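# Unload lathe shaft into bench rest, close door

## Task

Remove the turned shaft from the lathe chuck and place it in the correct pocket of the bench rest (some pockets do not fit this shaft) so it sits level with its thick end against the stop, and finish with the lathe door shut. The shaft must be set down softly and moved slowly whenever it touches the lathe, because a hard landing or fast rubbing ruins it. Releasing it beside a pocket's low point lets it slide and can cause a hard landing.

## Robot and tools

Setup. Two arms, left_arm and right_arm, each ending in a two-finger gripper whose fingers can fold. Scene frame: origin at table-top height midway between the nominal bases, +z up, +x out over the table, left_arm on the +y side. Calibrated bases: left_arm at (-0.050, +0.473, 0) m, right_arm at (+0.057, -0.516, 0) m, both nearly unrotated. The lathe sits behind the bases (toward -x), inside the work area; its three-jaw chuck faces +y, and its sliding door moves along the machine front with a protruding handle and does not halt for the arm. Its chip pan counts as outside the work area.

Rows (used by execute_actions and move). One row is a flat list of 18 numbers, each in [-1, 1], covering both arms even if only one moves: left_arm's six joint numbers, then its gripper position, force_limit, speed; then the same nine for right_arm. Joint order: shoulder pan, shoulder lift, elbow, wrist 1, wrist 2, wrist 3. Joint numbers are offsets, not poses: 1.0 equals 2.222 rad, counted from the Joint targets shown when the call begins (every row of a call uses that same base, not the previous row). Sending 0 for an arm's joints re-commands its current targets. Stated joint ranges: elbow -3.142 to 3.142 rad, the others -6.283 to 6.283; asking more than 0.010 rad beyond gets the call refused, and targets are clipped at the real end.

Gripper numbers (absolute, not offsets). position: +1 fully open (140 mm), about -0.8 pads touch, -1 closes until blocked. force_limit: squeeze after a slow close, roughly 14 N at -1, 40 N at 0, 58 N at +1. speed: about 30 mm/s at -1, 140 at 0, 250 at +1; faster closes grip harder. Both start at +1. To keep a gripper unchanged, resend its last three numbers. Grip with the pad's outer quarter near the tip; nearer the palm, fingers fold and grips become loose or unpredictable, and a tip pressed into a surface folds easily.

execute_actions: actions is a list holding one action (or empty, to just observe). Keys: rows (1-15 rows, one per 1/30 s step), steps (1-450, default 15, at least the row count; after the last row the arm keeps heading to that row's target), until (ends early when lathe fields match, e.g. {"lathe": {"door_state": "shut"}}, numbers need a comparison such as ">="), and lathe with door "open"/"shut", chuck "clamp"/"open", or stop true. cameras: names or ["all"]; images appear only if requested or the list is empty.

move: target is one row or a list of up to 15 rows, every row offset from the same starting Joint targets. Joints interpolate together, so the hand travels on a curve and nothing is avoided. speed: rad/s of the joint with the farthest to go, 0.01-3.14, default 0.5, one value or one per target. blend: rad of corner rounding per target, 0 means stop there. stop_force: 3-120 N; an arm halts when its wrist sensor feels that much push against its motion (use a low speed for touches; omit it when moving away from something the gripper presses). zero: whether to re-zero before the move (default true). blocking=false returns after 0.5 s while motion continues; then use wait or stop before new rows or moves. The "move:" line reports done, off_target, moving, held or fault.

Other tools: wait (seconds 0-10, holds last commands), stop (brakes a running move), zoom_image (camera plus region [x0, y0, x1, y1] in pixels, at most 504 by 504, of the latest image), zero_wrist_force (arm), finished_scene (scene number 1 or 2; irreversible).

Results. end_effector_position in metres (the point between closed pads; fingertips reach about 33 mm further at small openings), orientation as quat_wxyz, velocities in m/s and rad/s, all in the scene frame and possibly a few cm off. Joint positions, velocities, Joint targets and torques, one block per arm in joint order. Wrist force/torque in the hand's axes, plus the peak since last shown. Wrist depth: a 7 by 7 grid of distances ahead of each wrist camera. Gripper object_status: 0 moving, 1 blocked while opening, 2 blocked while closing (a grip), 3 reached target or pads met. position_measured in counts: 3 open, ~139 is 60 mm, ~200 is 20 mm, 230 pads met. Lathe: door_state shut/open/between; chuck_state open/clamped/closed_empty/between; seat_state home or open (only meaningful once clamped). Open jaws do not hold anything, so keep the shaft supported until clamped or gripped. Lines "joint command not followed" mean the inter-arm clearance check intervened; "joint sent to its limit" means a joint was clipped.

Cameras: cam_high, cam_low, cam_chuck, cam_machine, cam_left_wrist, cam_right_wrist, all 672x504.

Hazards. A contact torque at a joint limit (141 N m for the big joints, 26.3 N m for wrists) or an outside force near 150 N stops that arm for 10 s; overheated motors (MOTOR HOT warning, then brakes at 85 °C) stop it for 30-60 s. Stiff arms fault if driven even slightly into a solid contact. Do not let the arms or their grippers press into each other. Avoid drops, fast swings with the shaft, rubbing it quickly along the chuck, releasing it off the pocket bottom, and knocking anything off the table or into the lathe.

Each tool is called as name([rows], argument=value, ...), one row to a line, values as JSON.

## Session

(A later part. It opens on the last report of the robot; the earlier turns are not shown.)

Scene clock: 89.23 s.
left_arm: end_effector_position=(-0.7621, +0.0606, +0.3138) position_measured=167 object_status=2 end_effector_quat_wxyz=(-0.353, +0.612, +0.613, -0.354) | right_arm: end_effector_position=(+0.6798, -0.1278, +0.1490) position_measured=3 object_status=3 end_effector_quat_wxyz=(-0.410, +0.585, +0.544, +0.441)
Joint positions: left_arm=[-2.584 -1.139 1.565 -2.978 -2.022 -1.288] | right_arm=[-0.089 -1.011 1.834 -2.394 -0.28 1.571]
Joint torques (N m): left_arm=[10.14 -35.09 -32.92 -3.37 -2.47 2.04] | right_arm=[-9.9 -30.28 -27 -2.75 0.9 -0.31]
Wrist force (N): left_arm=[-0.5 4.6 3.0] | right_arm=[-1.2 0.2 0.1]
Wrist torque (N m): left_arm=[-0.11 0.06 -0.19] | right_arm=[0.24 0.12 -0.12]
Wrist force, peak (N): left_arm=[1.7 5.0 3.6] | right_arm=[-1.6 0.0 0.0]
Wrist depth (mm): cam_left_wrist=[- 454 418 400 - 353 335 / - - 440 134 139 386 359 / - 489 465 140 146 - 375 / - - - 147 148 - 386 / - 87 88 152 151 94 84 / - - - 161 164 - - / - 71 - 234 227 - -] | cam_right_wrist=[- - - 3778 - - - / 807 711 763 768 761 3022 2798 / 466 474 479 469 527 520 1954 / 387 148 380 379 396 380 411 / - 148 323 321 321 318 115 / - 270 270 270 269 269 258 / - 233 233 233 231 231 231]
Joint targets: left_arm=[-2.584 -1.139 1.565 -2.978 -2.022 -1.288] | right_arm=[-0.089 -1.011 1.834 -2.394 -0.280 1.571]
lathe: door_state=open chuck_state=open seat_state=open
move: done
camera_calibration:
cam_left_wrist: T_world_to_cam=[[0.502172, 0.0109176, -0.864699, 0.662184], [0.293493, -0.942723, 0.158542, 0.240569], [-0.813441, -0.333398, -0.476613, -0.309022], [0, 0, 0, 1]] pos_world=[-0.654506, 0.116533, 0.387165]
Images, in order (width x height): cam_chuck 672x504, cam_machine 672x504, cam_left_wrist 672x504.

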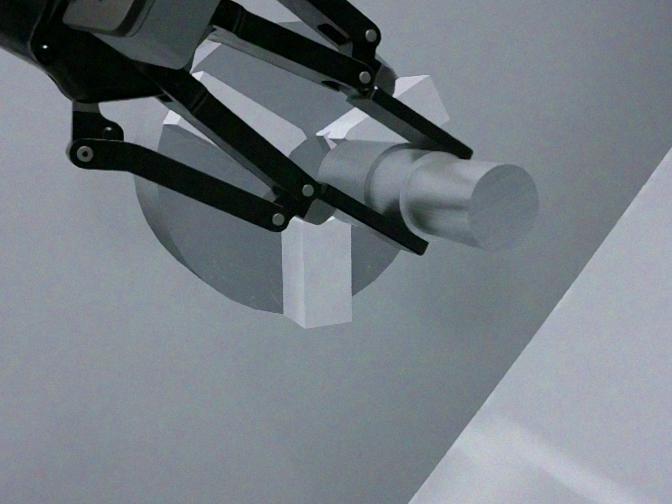

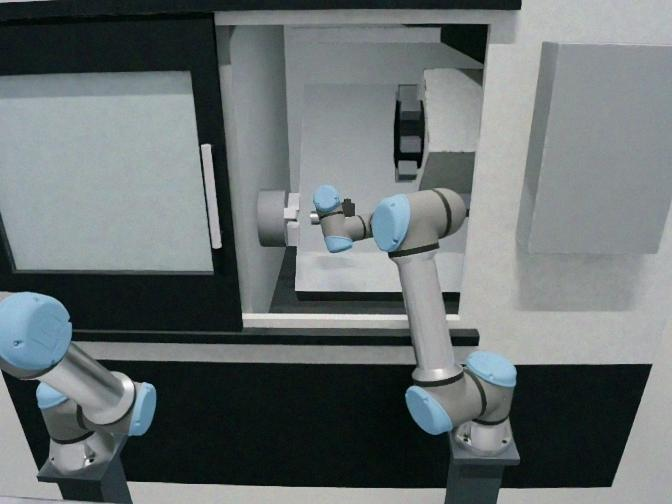

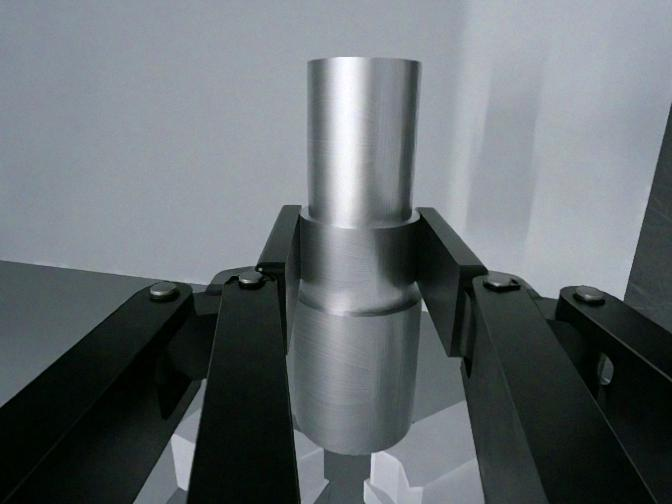

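move([
  [0.1905,-0.2489,0.0633,0.2723,-0.149,0.1477,-0.98,1,-1,0,0,0,0,0,0,1,1,1],
  [0.6228,-0.2374,0.0864,0.5925,0.203,0.7329,-0.98,1,-1,0,0,0,0,0,0,1,1,1],
], speed=[0.4,0.7], blend=[0.15,0], cameras=["cam_left_wrist","cam_low","cam_high"])

Scene clock: 100.37 s.
left_arm: end_effector_position=(+0.2263, +0.0938, +0.2391) position_measured=167 object_status=2 end_effector_quat_wxyz=(+0.000, +0.707, +0.707, +0.000) end_effector_velocity=(+0.002, +0.001, +0.000) end_effector_angular_velocity=(+0.001, -0.003, -0.003) | right_arm: end_effector_position=(+0.6798, -0.1278, +0.1490) position_measured=3 object_status=3 end_effector_quat_wxyz=(-0.410, +0.585, +0.544, +0.441)
Joint positions: left_arm=[-1.2 -1.666 1.757 -1.662 -1.571 0.34] | right_arm=[-0.089 -1.011 1.834 -2.394 -0.28 1.571]
Joint velocities: left_arm=[0.002 0 0 0 0.003 0.006] | right_arm=[within noise]
Joint torques (N m): left_arm=[10.67 -21.48 -32.83 -2.71 1.23 1.99] | right_arm=[-9.13 -30.99 -26.79 -3.3 1.01 -0.38]
Wrist force (N): left_arm=[0.0 1.1 5.6] | right_arm=[-1.2 0.0 0.1]
Wrist torque (N m): left_arm=[0.22 -0.10 -0.11] | right_arm=[0.19 0.14 -0.12]
Wrist force, peak (N): left_arm=[1.5 5.1 8.3] | right_arm=[-1.5 0.2 0.2]
Wrist depth (mm): cam_left_wrist=[1047 1052 1043 335 333 328 327 / 1091 1106 - 134 345 347 346 / 1161 1172 1144 140 369 368 365 / 1184 1247 127 147 150 400 402 / - 87 88 152 151 94 90 / - - - 162 165 - - / - 71 - 489 - - -] | cam_right_wrist=[4121 3716 - - - 4047 - / 2982 782 776 766 761 2869 3022 / 470 477 470 471 527 520 2006 / 385 148 378 379 397 378 433 / - 148 326 321 321 320 116 / - 271 269 271 269 268 268 / - 234 233 233 232 231 230]
Joint targets: left_arm=[-1.200 -1.666 1.757 -1.662 -1.571 0.341] | right_arm=[-0.089 -1.011 1.834 -2.394 -0.280 1.571]
lathe: door_state=open chuck_state=open seat_state=open
move: done
camera_calibration:
cam_left_wrist: T_world_to_cam=[[0.999941, 0.0105623, 0.00260486, -0.219054], [0.00908879, -0.942695, 0.333531, 0.016236], [0.00597845, -0.333487, -0.942736, 0.396456], [0, 0, 0, 1]] pos_world=[0.216524, 0.149832, 0.368908]
Images, in order (width x height): cam_high 672x504, cam_low 672x504, cam_left_wrist 672x504.

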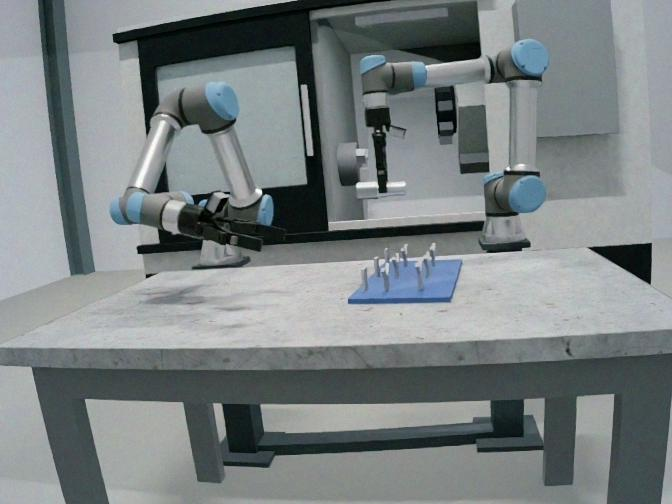

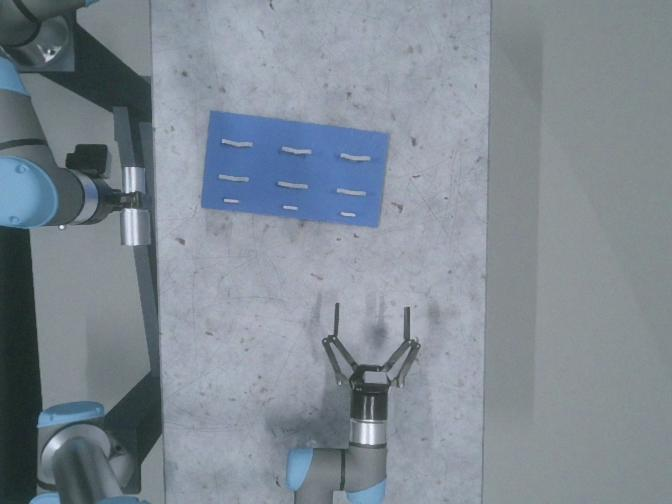

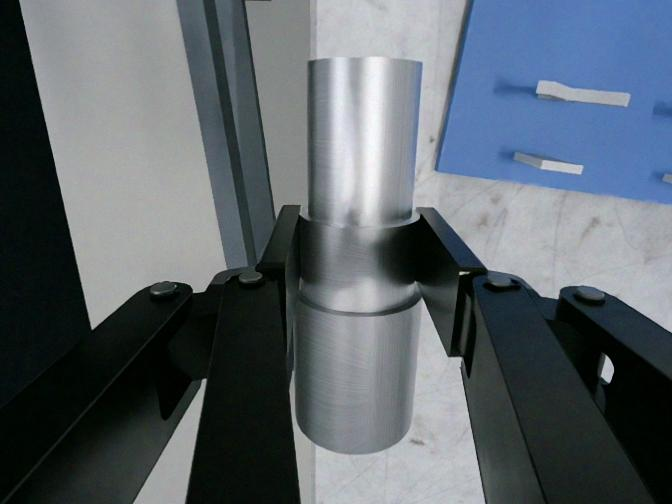

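execute_actions([
  {"lathe":{"door":"shut"},"steps":1},
])

move(target=[0.2871,0.3339,-0.3398,0.0061,0,0.3371,-0.98,1,-1,0,0,0,0,0,0,1,1,1], speed=0.5, cameras=["all"])

zoom_image(camera="cam_right_wrist", region=[200, 60, 400, 260])

zoom_image(camera="cam_low", region=[310, 110, 410, 230])

Scene clock: 101.50 s.
left_arm: end_effector_position=(+0.2264, +0.0939, +0.2392) position_measured=167 object_status=2 end_effector_quat_wxyz=(+0.000, +0.707, +0.707, +0.000) | right_arm: end_effector_position=(+0.6798, -0.1278, +0.1490) position_measured=3 object_status=3 end_effector_quat_wxyz=(-0.410, +0.585, +0.544, +0.441)
Joint positions: left_arm=[-1.2 -1.666 1.757 -1.662 -1.571 0.341] | right_arm=[-0.089 -1.011 1.834 -2.394 -0.28 1.571]
Joint torques (N m): left_arm=[9.91 -37.61 -33.74 -1.46 1.05 1.83] | right_arm=[-9.56 -30.75 -28 -3.35 0.93 -0.47]
Wrist force (N): left_arm=[0.2 0.8 5.9] | right_arm=[-1.2 0.1 0.0]
Wrist torque (N m): left_arm=[0.16 -0.16 -0.14] | right_arm=[0.20 0.11 -0.12]
Wrist force, peak (N): left_arm=[0.1 1.1 5.9] | right_arm=[-1.5 0.1 0.1]
Wrist depth (mm): cam_left_wrist=[1033 1052 1011 335 334 327 327 / 1106 1101 - 134 346 346 346 / 1149 1172 - 141 369 365 365 / 1234 1253 127 146 149 402 400 / - 87 88 152 151 94 90 / - - - 161 165 - - / - 71 - 490 - - -] | cam_right_wrist=[- - - - 3148 - - / 3716 722 771 771 766 2698 2833 / 468 470 476 468 530 520 2118 / 389 148 384 378 395 382 143 / - 148 321 323 322 318 115 / - 272 270 270 269 270 259 / - 233 233 232 232 230 231]
Joint targets: left_arm=[-1.200 -1.666 1.757 -1.662 -1.571 0.341] | right_arm=[-0.089 -1.011 1.834 -2.394 -0.280 1.571]
Tool commands: left_gripper/position=-0.98 left_gripper/force_limit=+1.0 left_gripper/speed=-1.0 right_gripper/position=+1.0 right_gripper/force_limit=+1.0 right_gripper/speed=+1.0
lathe: door_state=between chuck_state=open seat_state=open

Scene clock: 103.50 s.
left_arm: end_effector_position=(+0.6442, +0.1673, +0.1606) position_measured=167 object_status=2 end_effector_quat_wxyz=(+0.000, +0.745, +0.667, +0.000) | right_arm: end_effector_position=(+0.6798, -0.1278, +0.1490) position_measured=3 object_status=3 end_effector_quat_wxyz=(-0.410, +0.585, +0.544, +0.441)
Joint positions: left_arm=[-0.562 -0.925 1.002 -1.648 -1.571 1.089] | right_arm=[-0.089 -1.011 1.834 -2.394 -0.28 1.571]
Joint torques (N m): left_arm=[9.91 -44.05 -30.99 -3.88 -1.26 2.04] | right_arm=[-9.85 -30.9 -27.94 -3.54 1.01 -0.37]
Wrist force (N): left_arm=[-0.3 1.2 5.5] | right_arm=[-1.4 0.1 0.1]
Wrist torque (N m): left_arm=[0.21 -0.03 -0.08] | right_arm=[0.20 0.16 -0.12]
Wrist force, peak (N): left_arm=[4.3 5.4 8.6] | right_arm=[-1.4 0.0 0.3]
Wrist depth (mm): cam_left_wrist=[253 253 254 251 256 265 265 / 264 264 267 134 262 279 280 / 283 283 284 140 280 296 295 / 300 293 294 147 149 313 314 / - 87 88 152 138 94 90 / - - - 161 165 - - / - 71 - 386 - - -] | cam_right_wrist=[- - 356 3656 - - 3976 / 3105 792 657 695 753 3105 2906 / 464 477 472 471 525 517 2042 / 388 148 380 380 397 379 437 / - 148 324 321 319 319 115 / - 273 270 269 270 269 260 / - 235 233 232 231 232 228]
Joint targets: left_arm=[-0.562 -0.925 1.002 -1.648 -1.571 1.090] | right_arm=[-0.089 -1.011 1.834 -2.394 -0.280 1.571]
lathe: door_state=shut chuck_state=open seat_state=open
move: done
camera_calibration:
cam_left_wrist: T_world_to_cam=[[0.994945, -0.100384, 0.00254556, -0.615765], [-0.0955026, -0.938119, 0.332884, 0.174575], [-0.0310283, -0.331445, -0.942964, 0.368048], [0, 0, 0, 1]] pos_world=[0.640745, 0.223947, 0.29051]
cam_right_wrist: T_world_to_cam=[[0.997433, -0.0715906, -0.00143913, -0.680348], [-0.0424665, -0.575242, -0.81688, 0.0828108], [0.0576531, 0.814845, -0.576805, 0.293358], [0, 0, 0, 1]] pos_world=[0.665206, -0.240112, 0.235878]

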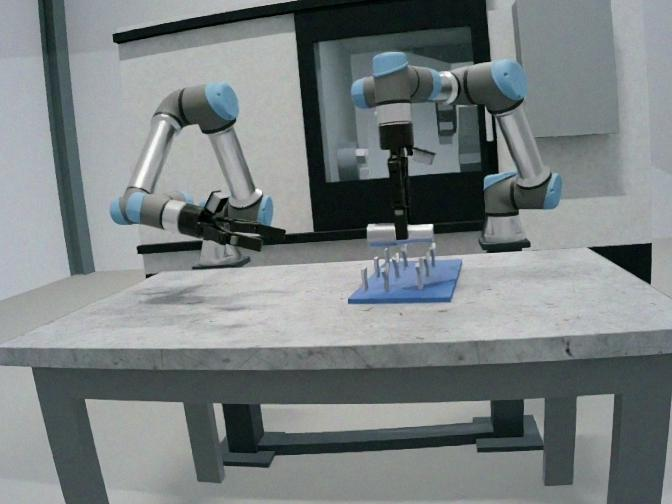

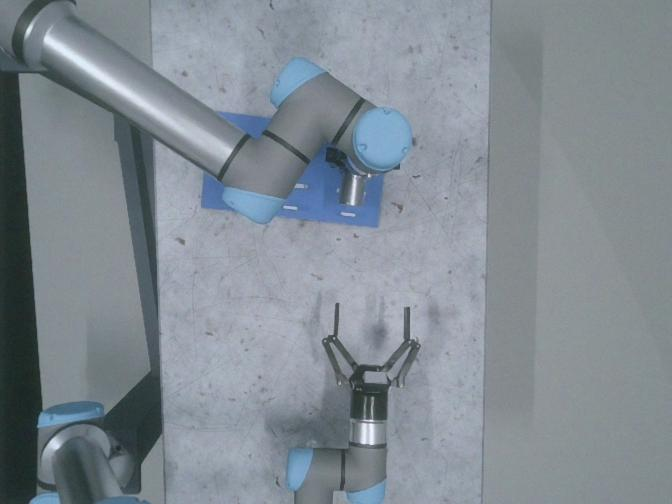

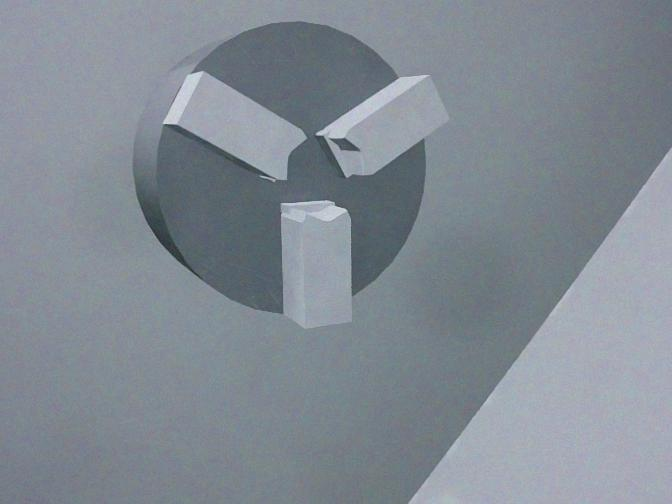

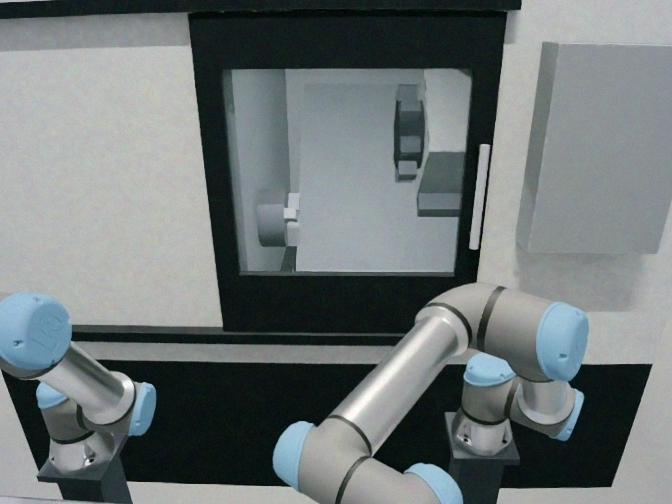

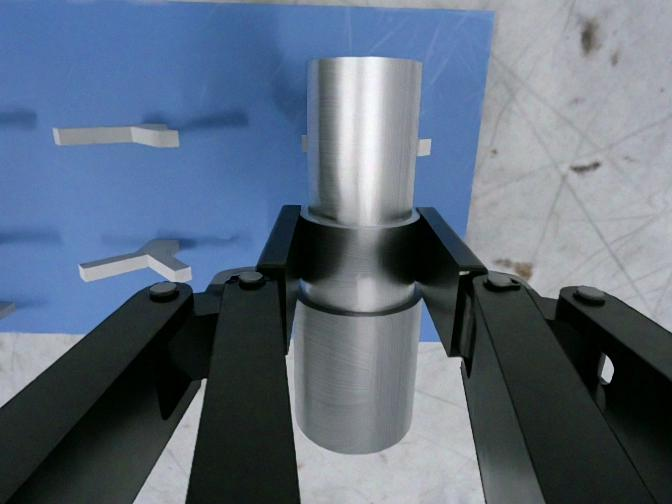

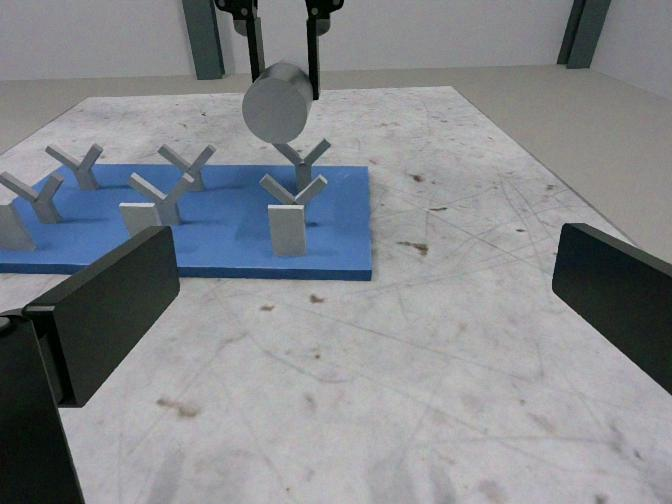

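Scaled by 2.520 from the camera's 672x504 image, which has a finer 960x720 frame.

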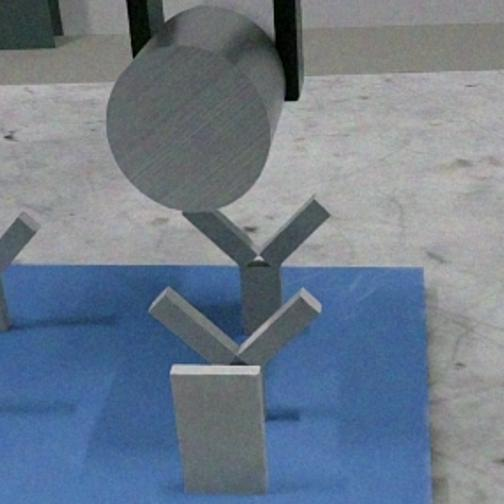

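Scaled by 4.200 from the camera's 672x504 image, which has a finer 960x720 frame.

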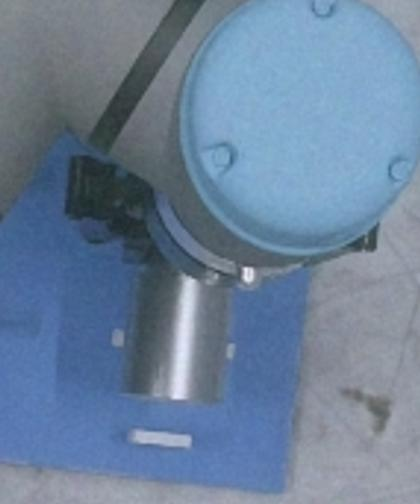

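move(target=[0.0037,0.0123,0.0403,-0.0526,0,0.0076,-0.98,1,-1,0,0,0,0,0,0,1,1,1], speed=0.1, cameras=["cam_left_wrist","cam_right_wrist","cam_low","cam_high"])

zoom_image(camera="cam_right_wrist", region=[230, 100, 370, 260])

zoom_image(camera="cam_left_wrist", region=[260, 100, 460, 250])

zoom_image(camera="cam_low", region=[310, 140, 410, 230])

zoom_image(camera="cam_high", region=[340, 210, 480, 310])

Scene clock: 108.77 s.
left_arm: end_effector_position=(+0.6493, +0.1715, +0.1078) position_measured=167 object_status=2 end_effector_quat_wxyz=(+0.000, +0.748, +0.664, +0.000) | right_arm: end_effector_position=(+0.6798, -0.1278, +0.1490) position_measured=3 object_status=3 end_effector_quat_wxyz=(-0.410, +0.585, +0.544, +0.441)
Joint positions: left_arm=[-0.554 -0.897 1.091 -1.765 -1.571 1.107] | right_arm=[-0.089 -1.011 1.834 -2.394 -0.28 1.571]
Joint torques (N m): left_arm=[1.67 -71.08 -32.87 -1.33 -1.21 -0.98] | right_arm=[-9.14 -30.96 -27.43 -3.65 0.9 -0.57]
Wrist force (N): left_arm=[-0.4 1.0 5.8] | right_arm=[-1.3 0.3 -0.1]
Wrist torque (N m): left_arm=[0.19 -0.01 -0.25] | right_arm=[0.25 0.15 -0.12]
Wrist force, peak (N): left_arm=[0.1 1.1 7.0] | right_arm=[-1.5 0.1 0.3]
Wrist depth (mm): cam_left_wrist=[207 205 205 203 205 215 216 / 216 217 216 134 214 225 228 / 229 229 229 141 223 241 242 / 243 243 237 147 149 257 256 / - 87 88 152 138 94 90 / - - - 161 165 - - / - 71 - 313 - - -] | cam_right_wrist=[- 2833 362 365 4444 - 4722 / 2798 779 713 640 763 3716 2982 / 473 477 472 471 526 520 2099 / 385 147 378 378 400 378 433 / - 148 322 323 320 315 115 / - 270 270 269 270 270 260 / - 234 234 232 232 231 231]
Joint targets: left_arm=[-0.554 -0.897 1.091 -1.765 -1.571 1.107] | right_arm=[-0.089 -1.011 1.834 -2.394 -0.280 1.571]
lathe: door_state=shut chuck_state=open seat_state=open
move: done
camera_calibration:
cam_left_wrist: T_world_to_cam=[[0.99402, -0.109172, 0.00231727, -0.618149], [-0.103717, -0.937296, 0.332744, 0.20181], [-0.0341543, -0.330995, -0.943014, 0.321659], [0, 0, 0, 1]] pos_world=[0.646369, 0.228139, 0.237611]
cam_right_wrist: T_world_to_cam=[[0.997433, -0.0715906, -0.00143913, -0.680348], [-0.0424665, -0.575242, -0.81688, 0.0828108], [0.0576531, 0.814845, -0.576805, 0.293358], [0, 0, 0, 1]] pos_world=[0.665206, -0.240112, 0.235878]
Images, in order (width x height): cam_high 672x504, cam_low 672x504, cam_left_wrist 672x504, cam_right_wrist 672x504.

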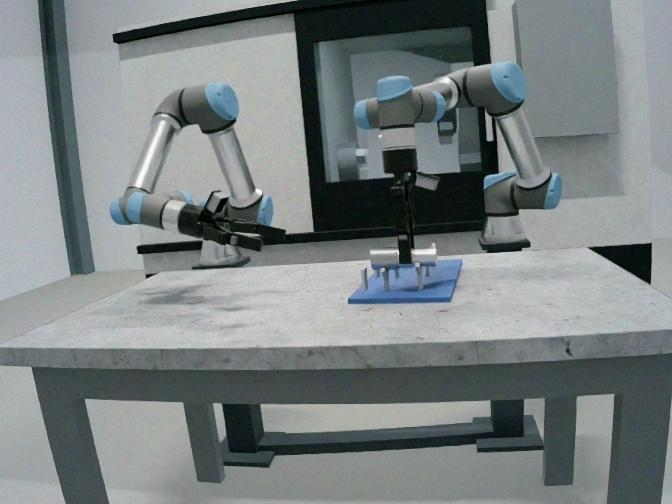

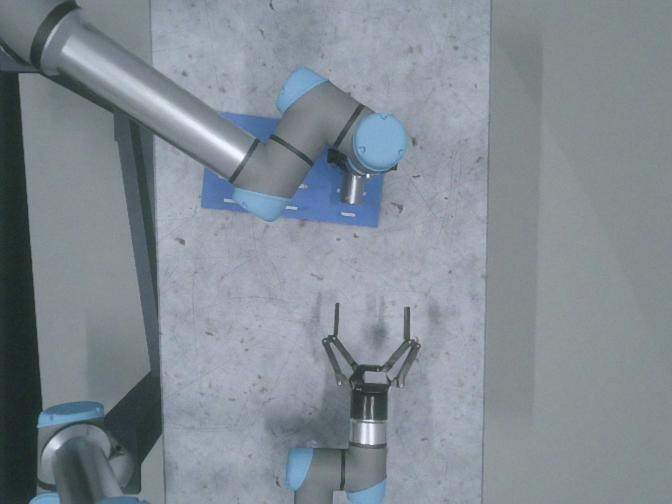

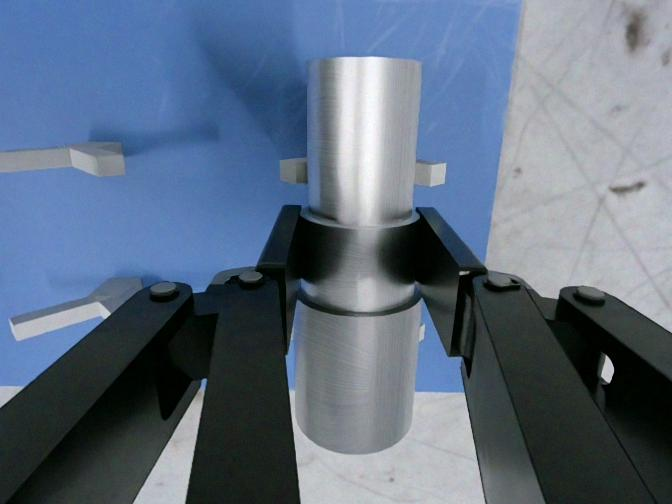

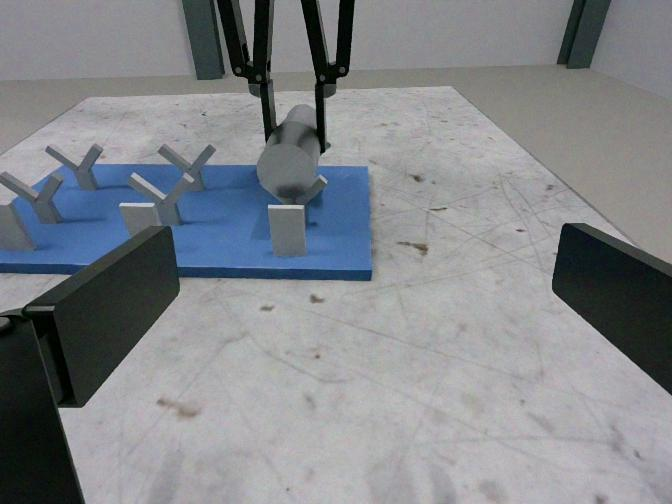

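Scaled by 3.150 from the camera's 672x504 image, which has a finer 960x720 frame.

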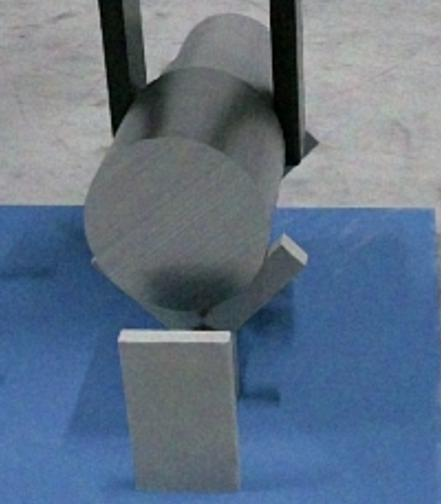

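Scaled by 2.520 from the camera's 672x504 image, which has a finer 960x720 frame.

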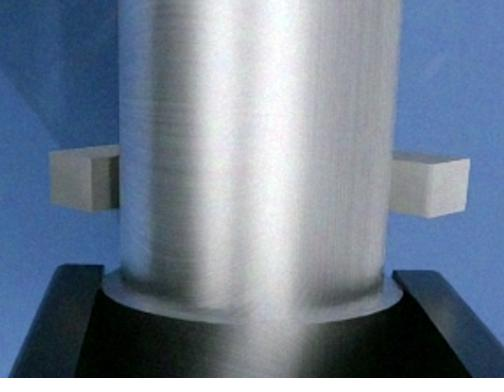

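Scaled by 5.040 from the camera's 672x504 image, which has a finer 960x720 frame.

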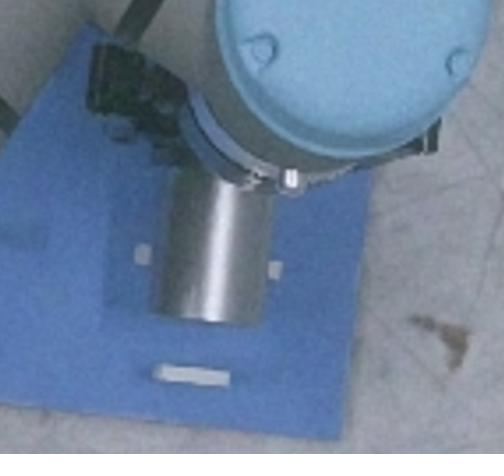

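Scaled by 3.600 from the camera's 672x504 image, which has a finer 960x720 frame.

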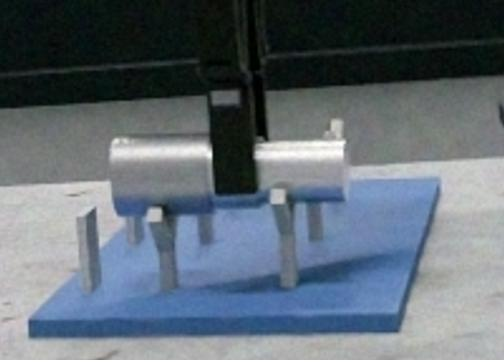

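move(target=[-0.0019,0.0043,0.0031,-0.0074,0,0.0017,-0.98,1,-1,0,0,0,0,0,0,1,1,1], speed=0.02, stop_force=4, cameras=["cam_left_wrist","cam_right_wrist","cam_low","cam_high"])

zoom_image(camera="cam_right_wrist", region=[240, 120, 360, 270])

zoom_image(camera="cam_left_wrist", region=[260, 100, 460, 250])

zoom_image(camera="cam_low", region=[310, 140, 410, 230])

zoom_image(camera="cam_high", region=[340, 230, 460, 310])

Scene clock: 117.70 s.
left_arm: end_effector_position=(+0.6494, +0.1701, +0.1051) position_measured=167 object_status=2 end_effector_quat_wxyz=(+0.000, +0.749, +0.663, +0.000) | right_arm: end_effector_position=(+0.6798, -0.1278, +0.1490) position_measured=3 object_status=3 end_effector_quat_wxyz=(-0.410, +0.585, +0.544, +0.441)
Joint positions: left_arm=[-0.555 -0.894 1.093 -1.77 -1.571 1.108] | right_arm=[-0.089 -1.011 1.834 -2.394 -0.28 1.571]
Joint torques (N m): left_arm=[9.11 -70.83 -29.92 -0.13 -1.1 -2.2] | right_arm=[-9.51 -31.99 -27.98 -3.99 1.01 -0.5]
Wrist force (N): left_arm=[-1.2 6.4 5.0] | right_arm=[-1.3 0.0 0.0]
Wrist torque (N m): left_arm=[-0.07 -0.02 -0.08] | right_arm=[0.18 0.15 -0.12]
Wrist force, peak (N): left_arm=[-1.2 8.5 4.3] | right_arm=[-1.6 0.1 0.2]
Wrist depth (mm): cam_left_wrist=[205 203 203 201 203 212 214 / 213 214 213 134 212 223 225 / 229 226 226 141 222 238 238 / 239 239 234 147 150 253 254 / - 87 88 152 151 94 90 / - - - 162 164 - - / - 71 - 310 - - -] | cam_right_wrist=[3022 - 355 354 - - - / 3148 787 702 691 756 2944 2869 / 467 479 471 471 521 523 2042 / 387 148 380 378 396 378 437 / - 148 325 324 319 321 115 / - 272 270 269 270 268 259 / - 234 234 232 231 232 231]
Joint targets: left_arm=[-0.555 -0.894 1.093 -1.770 -1.571 1.108] | right_arm=[-0.089 -1.011 1.834 -2.394 -0.280 1.571]
lathe: door_state=shut chuck_state=open seat_state=open
move: contact (left_arm); left_arm: the wrist 1 is farthest, 0.011 rad from its target
camera_calibration:
cam_left_wrist: T_world_to_cam=[[0.993739, -0.111695, 0.00273255, -0.617835], [-0.106225, -0.93693, 0.332985, 0.202957], [-0.0346324, -0.33119, -0.942928, 0.319116], [0, 0, 0, 1]] pos_world=[0.646578, 0.226836, 0.23501]
cam_right_wrist: T_world_to_cam=[[0.997433, -0.0715906, -0.00143913, -0.680348], [-0.0424665, -0.575242, -0.81688, 0.0828108], [0.0576531, 0.814845, -0.576805, 0.293358], [0, 0, 0, 1]] pos_world=[0.665206, -0.240112, 0.235878]
Images, in order (width x height): cam_high 672x504, cam_low 672x504, cam_left_wrist 672x504, cam_right_wrist 672x504.

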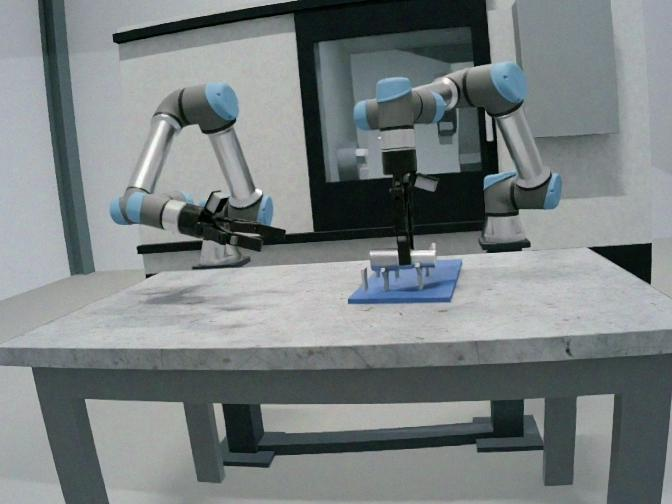

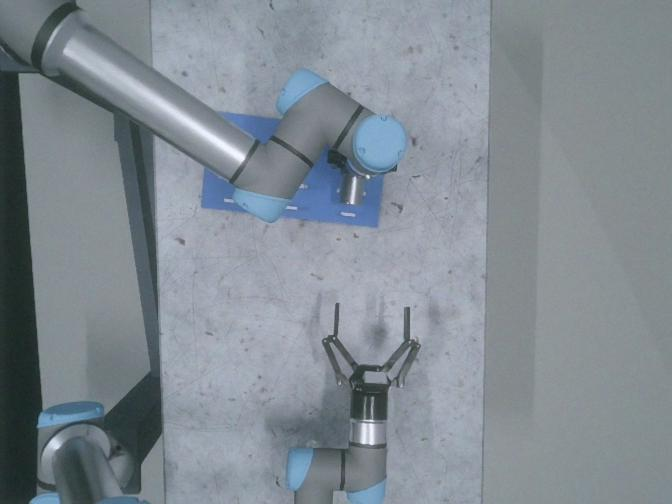

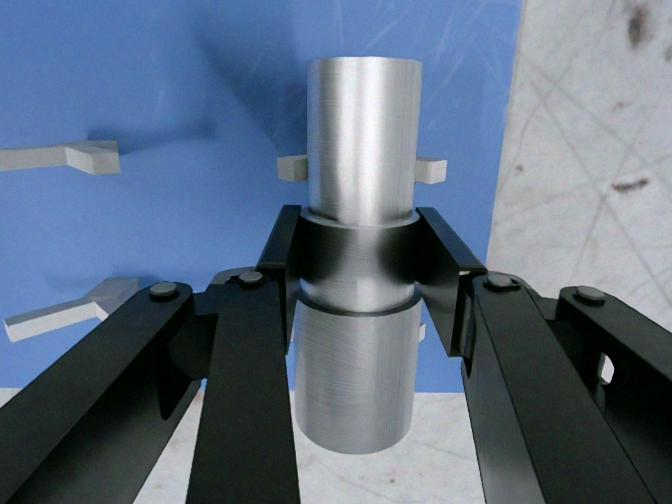

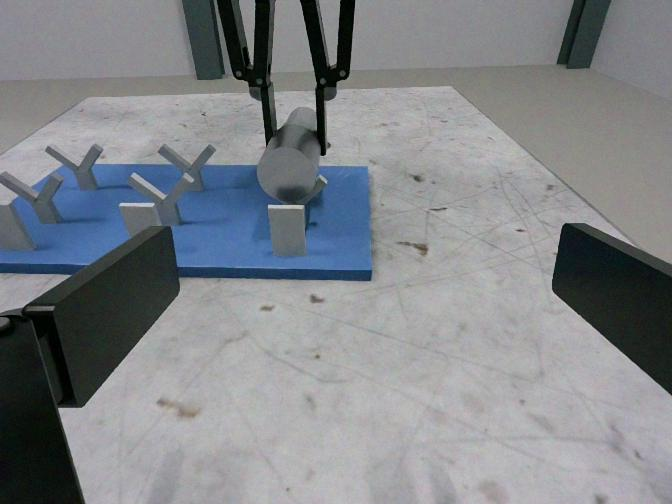

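Scaled by 3.360 from the camera's 672x504 image, which has a finer 960x720 frame.

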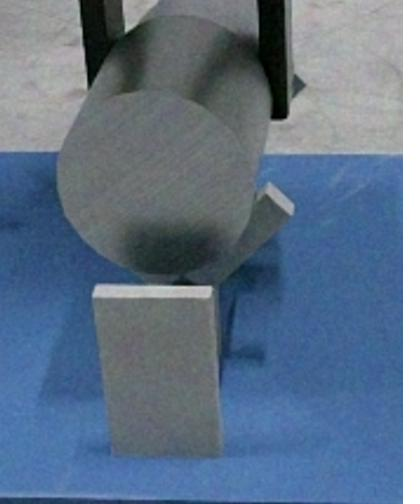

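Scaled by 2.520 from the camera's 672x504 image, which has a finer 960x720 frame.

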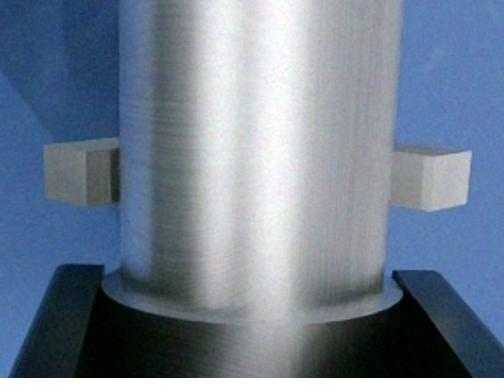

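Scaled by 5.040 from the camera's 672x504 image, which has a finer 960x720 frame.

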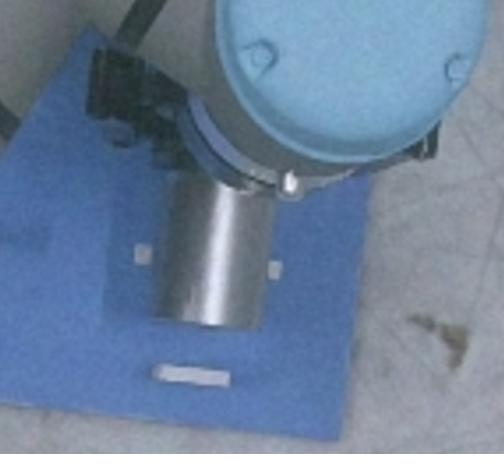

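Scaled by 4.200 from the camera's 672x504 image, which has a finer 960x720 frame.

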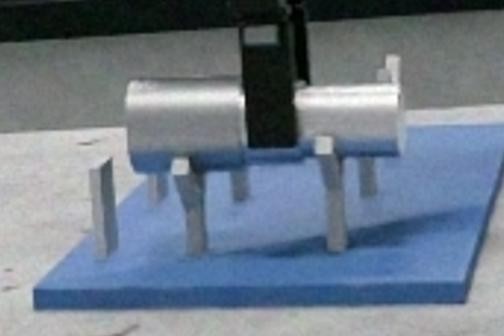

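wait(seconds=0.3)

Scene clock: 124.50 s.
left_arm: end_effector_position=(+0.6495, +0.1701, +0.1052) position_measured=167 object_status=2 end_effector_quat_wxyz=(+0.000, +0.749, +0.663, +0.000) | right_arm: end_effector_position=(+0.6798, -0.1278, +0.1490) position_measured=3 object_status=3 end_effector_quat_wxyz=(-0.410, +0.585, +0.544, +0.441)
Joint positions: left_arm=[-0.555 -0.894 1.093 -1.77 -1.571 1.108] | right_arm=[-0.089 -1.011 1.834 -2.394 -0.28 1.571]
Joint torques (N m): left_arm=[9.56 -71.08 -29.46 -4.17 -1.07 -1.92] | right_arm=[-9.11 -32.5 -27.49 -4.07 1.03 -0.44]
Wrist force (N): left_arm=[-1.1 6.3 4.0] | right_arm=[-1.2 0.0 0.0]
Wrist torque (N m): left_arm=[-0.04 0.00 -0.09] | right_arm=[0.19 0.12 -0.12]
Wrist force, peak (N): left_arm=[-1.3 6.9 4.7] | right_arm=[-1.5 0.2 0.2]
Wrist depth (mm): cam_left_wrist=[205 203 203 201 203 211 215 / 213 214 214 134 212 224 226 / 229 226 226 141 221 239 239 / 240 240 234 146 149 254 253 / - 87 88 152 152 94 90 / - - - 162 165 - - / - 71 - 310 - - -] | cam_right_wrist=[3063 - 357 349 3656 - - / 2906 782 706 687 761 3063 2179 / 471 472 467 465 522 515 2079 / 385 148 381 375 398 377 414 / - 148 324 320 322 318 115 / - 271 270 270 270 268 259 / - 234 233 233 231 231 230]
Joint targets: left_arm=[-0.555 -0.894 1.093 -1.770 -1.571 1.108] | right_arm=[-0.089 -1.011 1.834 -2.394 -0.280 1.571]
Tool commands: left_gripper/position=-0.98 left_gripper/force_limit=+1.0 left_gripper/speed=-1.0 right_gripper/position=+1.0 right_gripper/force_limit=+1.0 right_gripper/speed=+1.0
lathe: door_state=shut chuck_state=open seat_state=open
wait: 0.30 s; at rest from the start

zoom_image(camera="cam_right_wrist", region=[240, 100, 350, 220])

zoom_image(camera="cam_high", region=[360, 240, 450, 300])

zoom_image(camera="cam_left_wrist", region=[230, 120, 500, 360])

Scaled by 4.200 from the camera's 672x504 image, which has a finer 960x720 frame.
This view is cut from an older image: the scene may have changed since it was taken.

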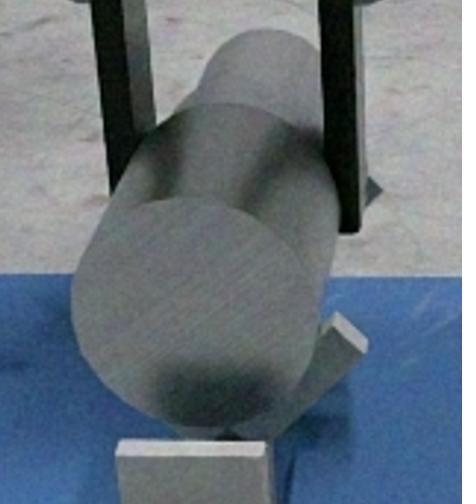

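Scaled by 5.600 from the camera's 672x504 image, which has a finer 960x720 frame.
This view is cut from an older image: the scene may have changed since it was taken.

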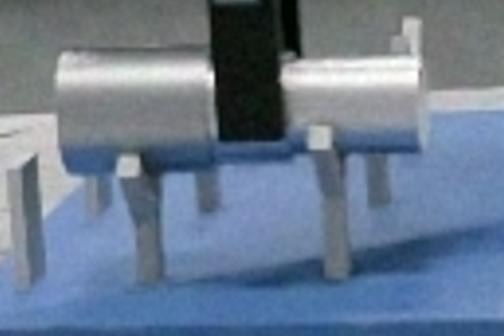

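Scaled by 1.867 from the camera's 672x504 image, which has a finer 960x720 frame.
This view is cut from an older image: the scene may have changed since it was taken.

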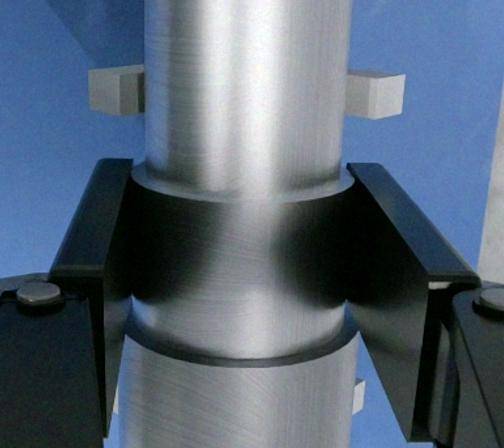

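move(target=[0,-0.00095,-0.0031,0.00405,0,0,-0.98,1,-1,0,0,0,0,0,0,1,1,1], speed=0.02, cameras=["cam_right_wrist","cam_left_wrist"])

zoom_image(camera="cam_right_wrist", region=[240, 100, 350, 220])

Scene clock: 130.97 s.
left_arm: end_effector_position=(+0.6494, +0.1701, +0.1093) position_measured=167 object_status=2 end_effector_quat_wxyz=(+0.000, +0.749, +0.663, +0.000) | right_arm: end_effector_position=(+0.6798, -0.1278, +0.1490) position_measured=3 object_status=3 end_effector_quat_wxyz=(-0.410, +0.585, +0.544, +0.441)
Joint positions: left_arm=[-0.555 -0.896 1.086 -1.761 -1.571 1.108] | right_arm=[-0.089 -1.011 1.834 -2.394 -0.28 1.571]
Joint torques (N m): left_arm=[8.94 -68.84 -23.39 -3.34 -0.87 -2.01] | right_arm=[-9.81 -32.38 -26.58 -4.12 1.11 -0.39]
Wrist force (N): left_arm=[-0.5 0.7 5.6] | right_arm=[-1.3 0.1 0.2]
Wrist torque (N m): left_arm=[0.12 -0.01 -0.24] | right_arm=[0.21 0.14 -0.12]
Wrist force, peak (N): left_arm=[-1.4 6.7 4.9] | right_arm=[-1.5 0.1 0.1]
Wrist depth (mm): cam_left_wrist=[207 209 206 205 207 216 218 / 218 218 218 134 215 228 230 / 230 230 230 141 225 242 243 / 244 244 238 146 149 258 258 / - 87 88 152 152 94 90 / - - - 162 165 - - / - 71 - 316 - - -] | cam_right_wrist=[- - 361 364 - - - / 3063 776 717 642 704 3148 2982 / 470 476 472 465 525 515 2042 / 386 148 379 379 397 382 411 / - 147 321 322 321 321 115 / - 272 272 270 269 268 259 / - 233 234 231 232 231 231]
Joint targets: left_arm=[-0.555 -0.896 1.087 -1.761 -1.571 1.108] | right_arm=[-0.089 -1.011 1.834 -2.394 -0.280 1.571]
lathe: door_state=shut chuck_state=open seat_state=open
move: done
camera_calibration:
cam_left_wrist: T_world_to_cam=[[0.993739, -0.111694, 0.00273237, -0.617847], [-0.106224, -0.93693, 0.332985, 0.201591], [-0.0346324, -0.33119, -0.942928, 0.322982], [0, 0, 0, 1]] pos_world=[0.646578, 0.226836, 0.23911]
cam_right_wrist: T_world_to_cam=[[0.997433, -0.0715906, -0.00143913, -0.680348], [-0.0424665, -0.575242, -0.81688, 0.0828108], [0.0576531, 0.814845, -0.576805, 0.293358], [0, 0, 0, 1]] pos_world=[0.665206, -0.240112, 0.235878]
Images, in order (width x height): cam_left_wrist 672x504, cam_right_wrist 672x504.

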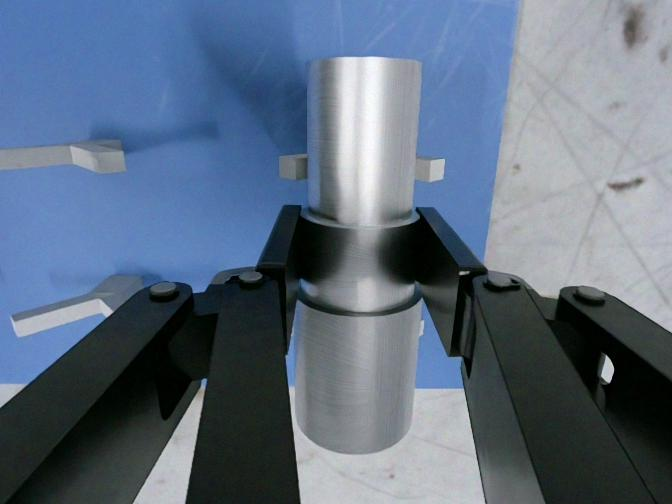

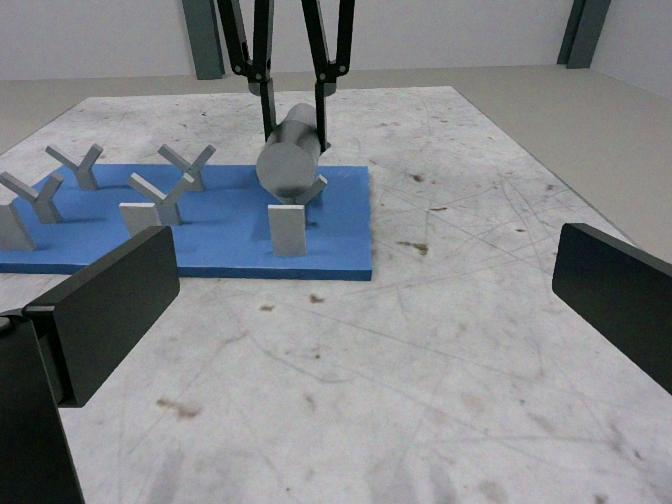

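Scaled by 4.200 from the camera's 672x504 image, which has a finer 960x720 frame.

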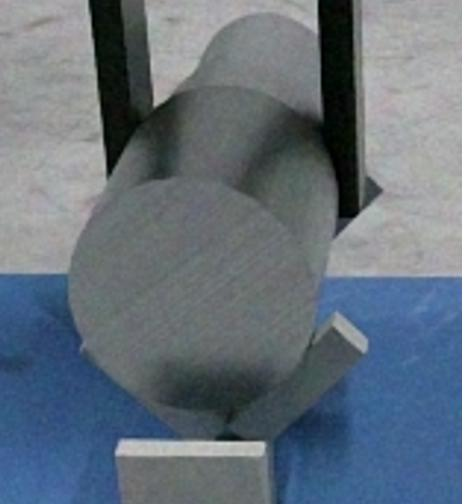

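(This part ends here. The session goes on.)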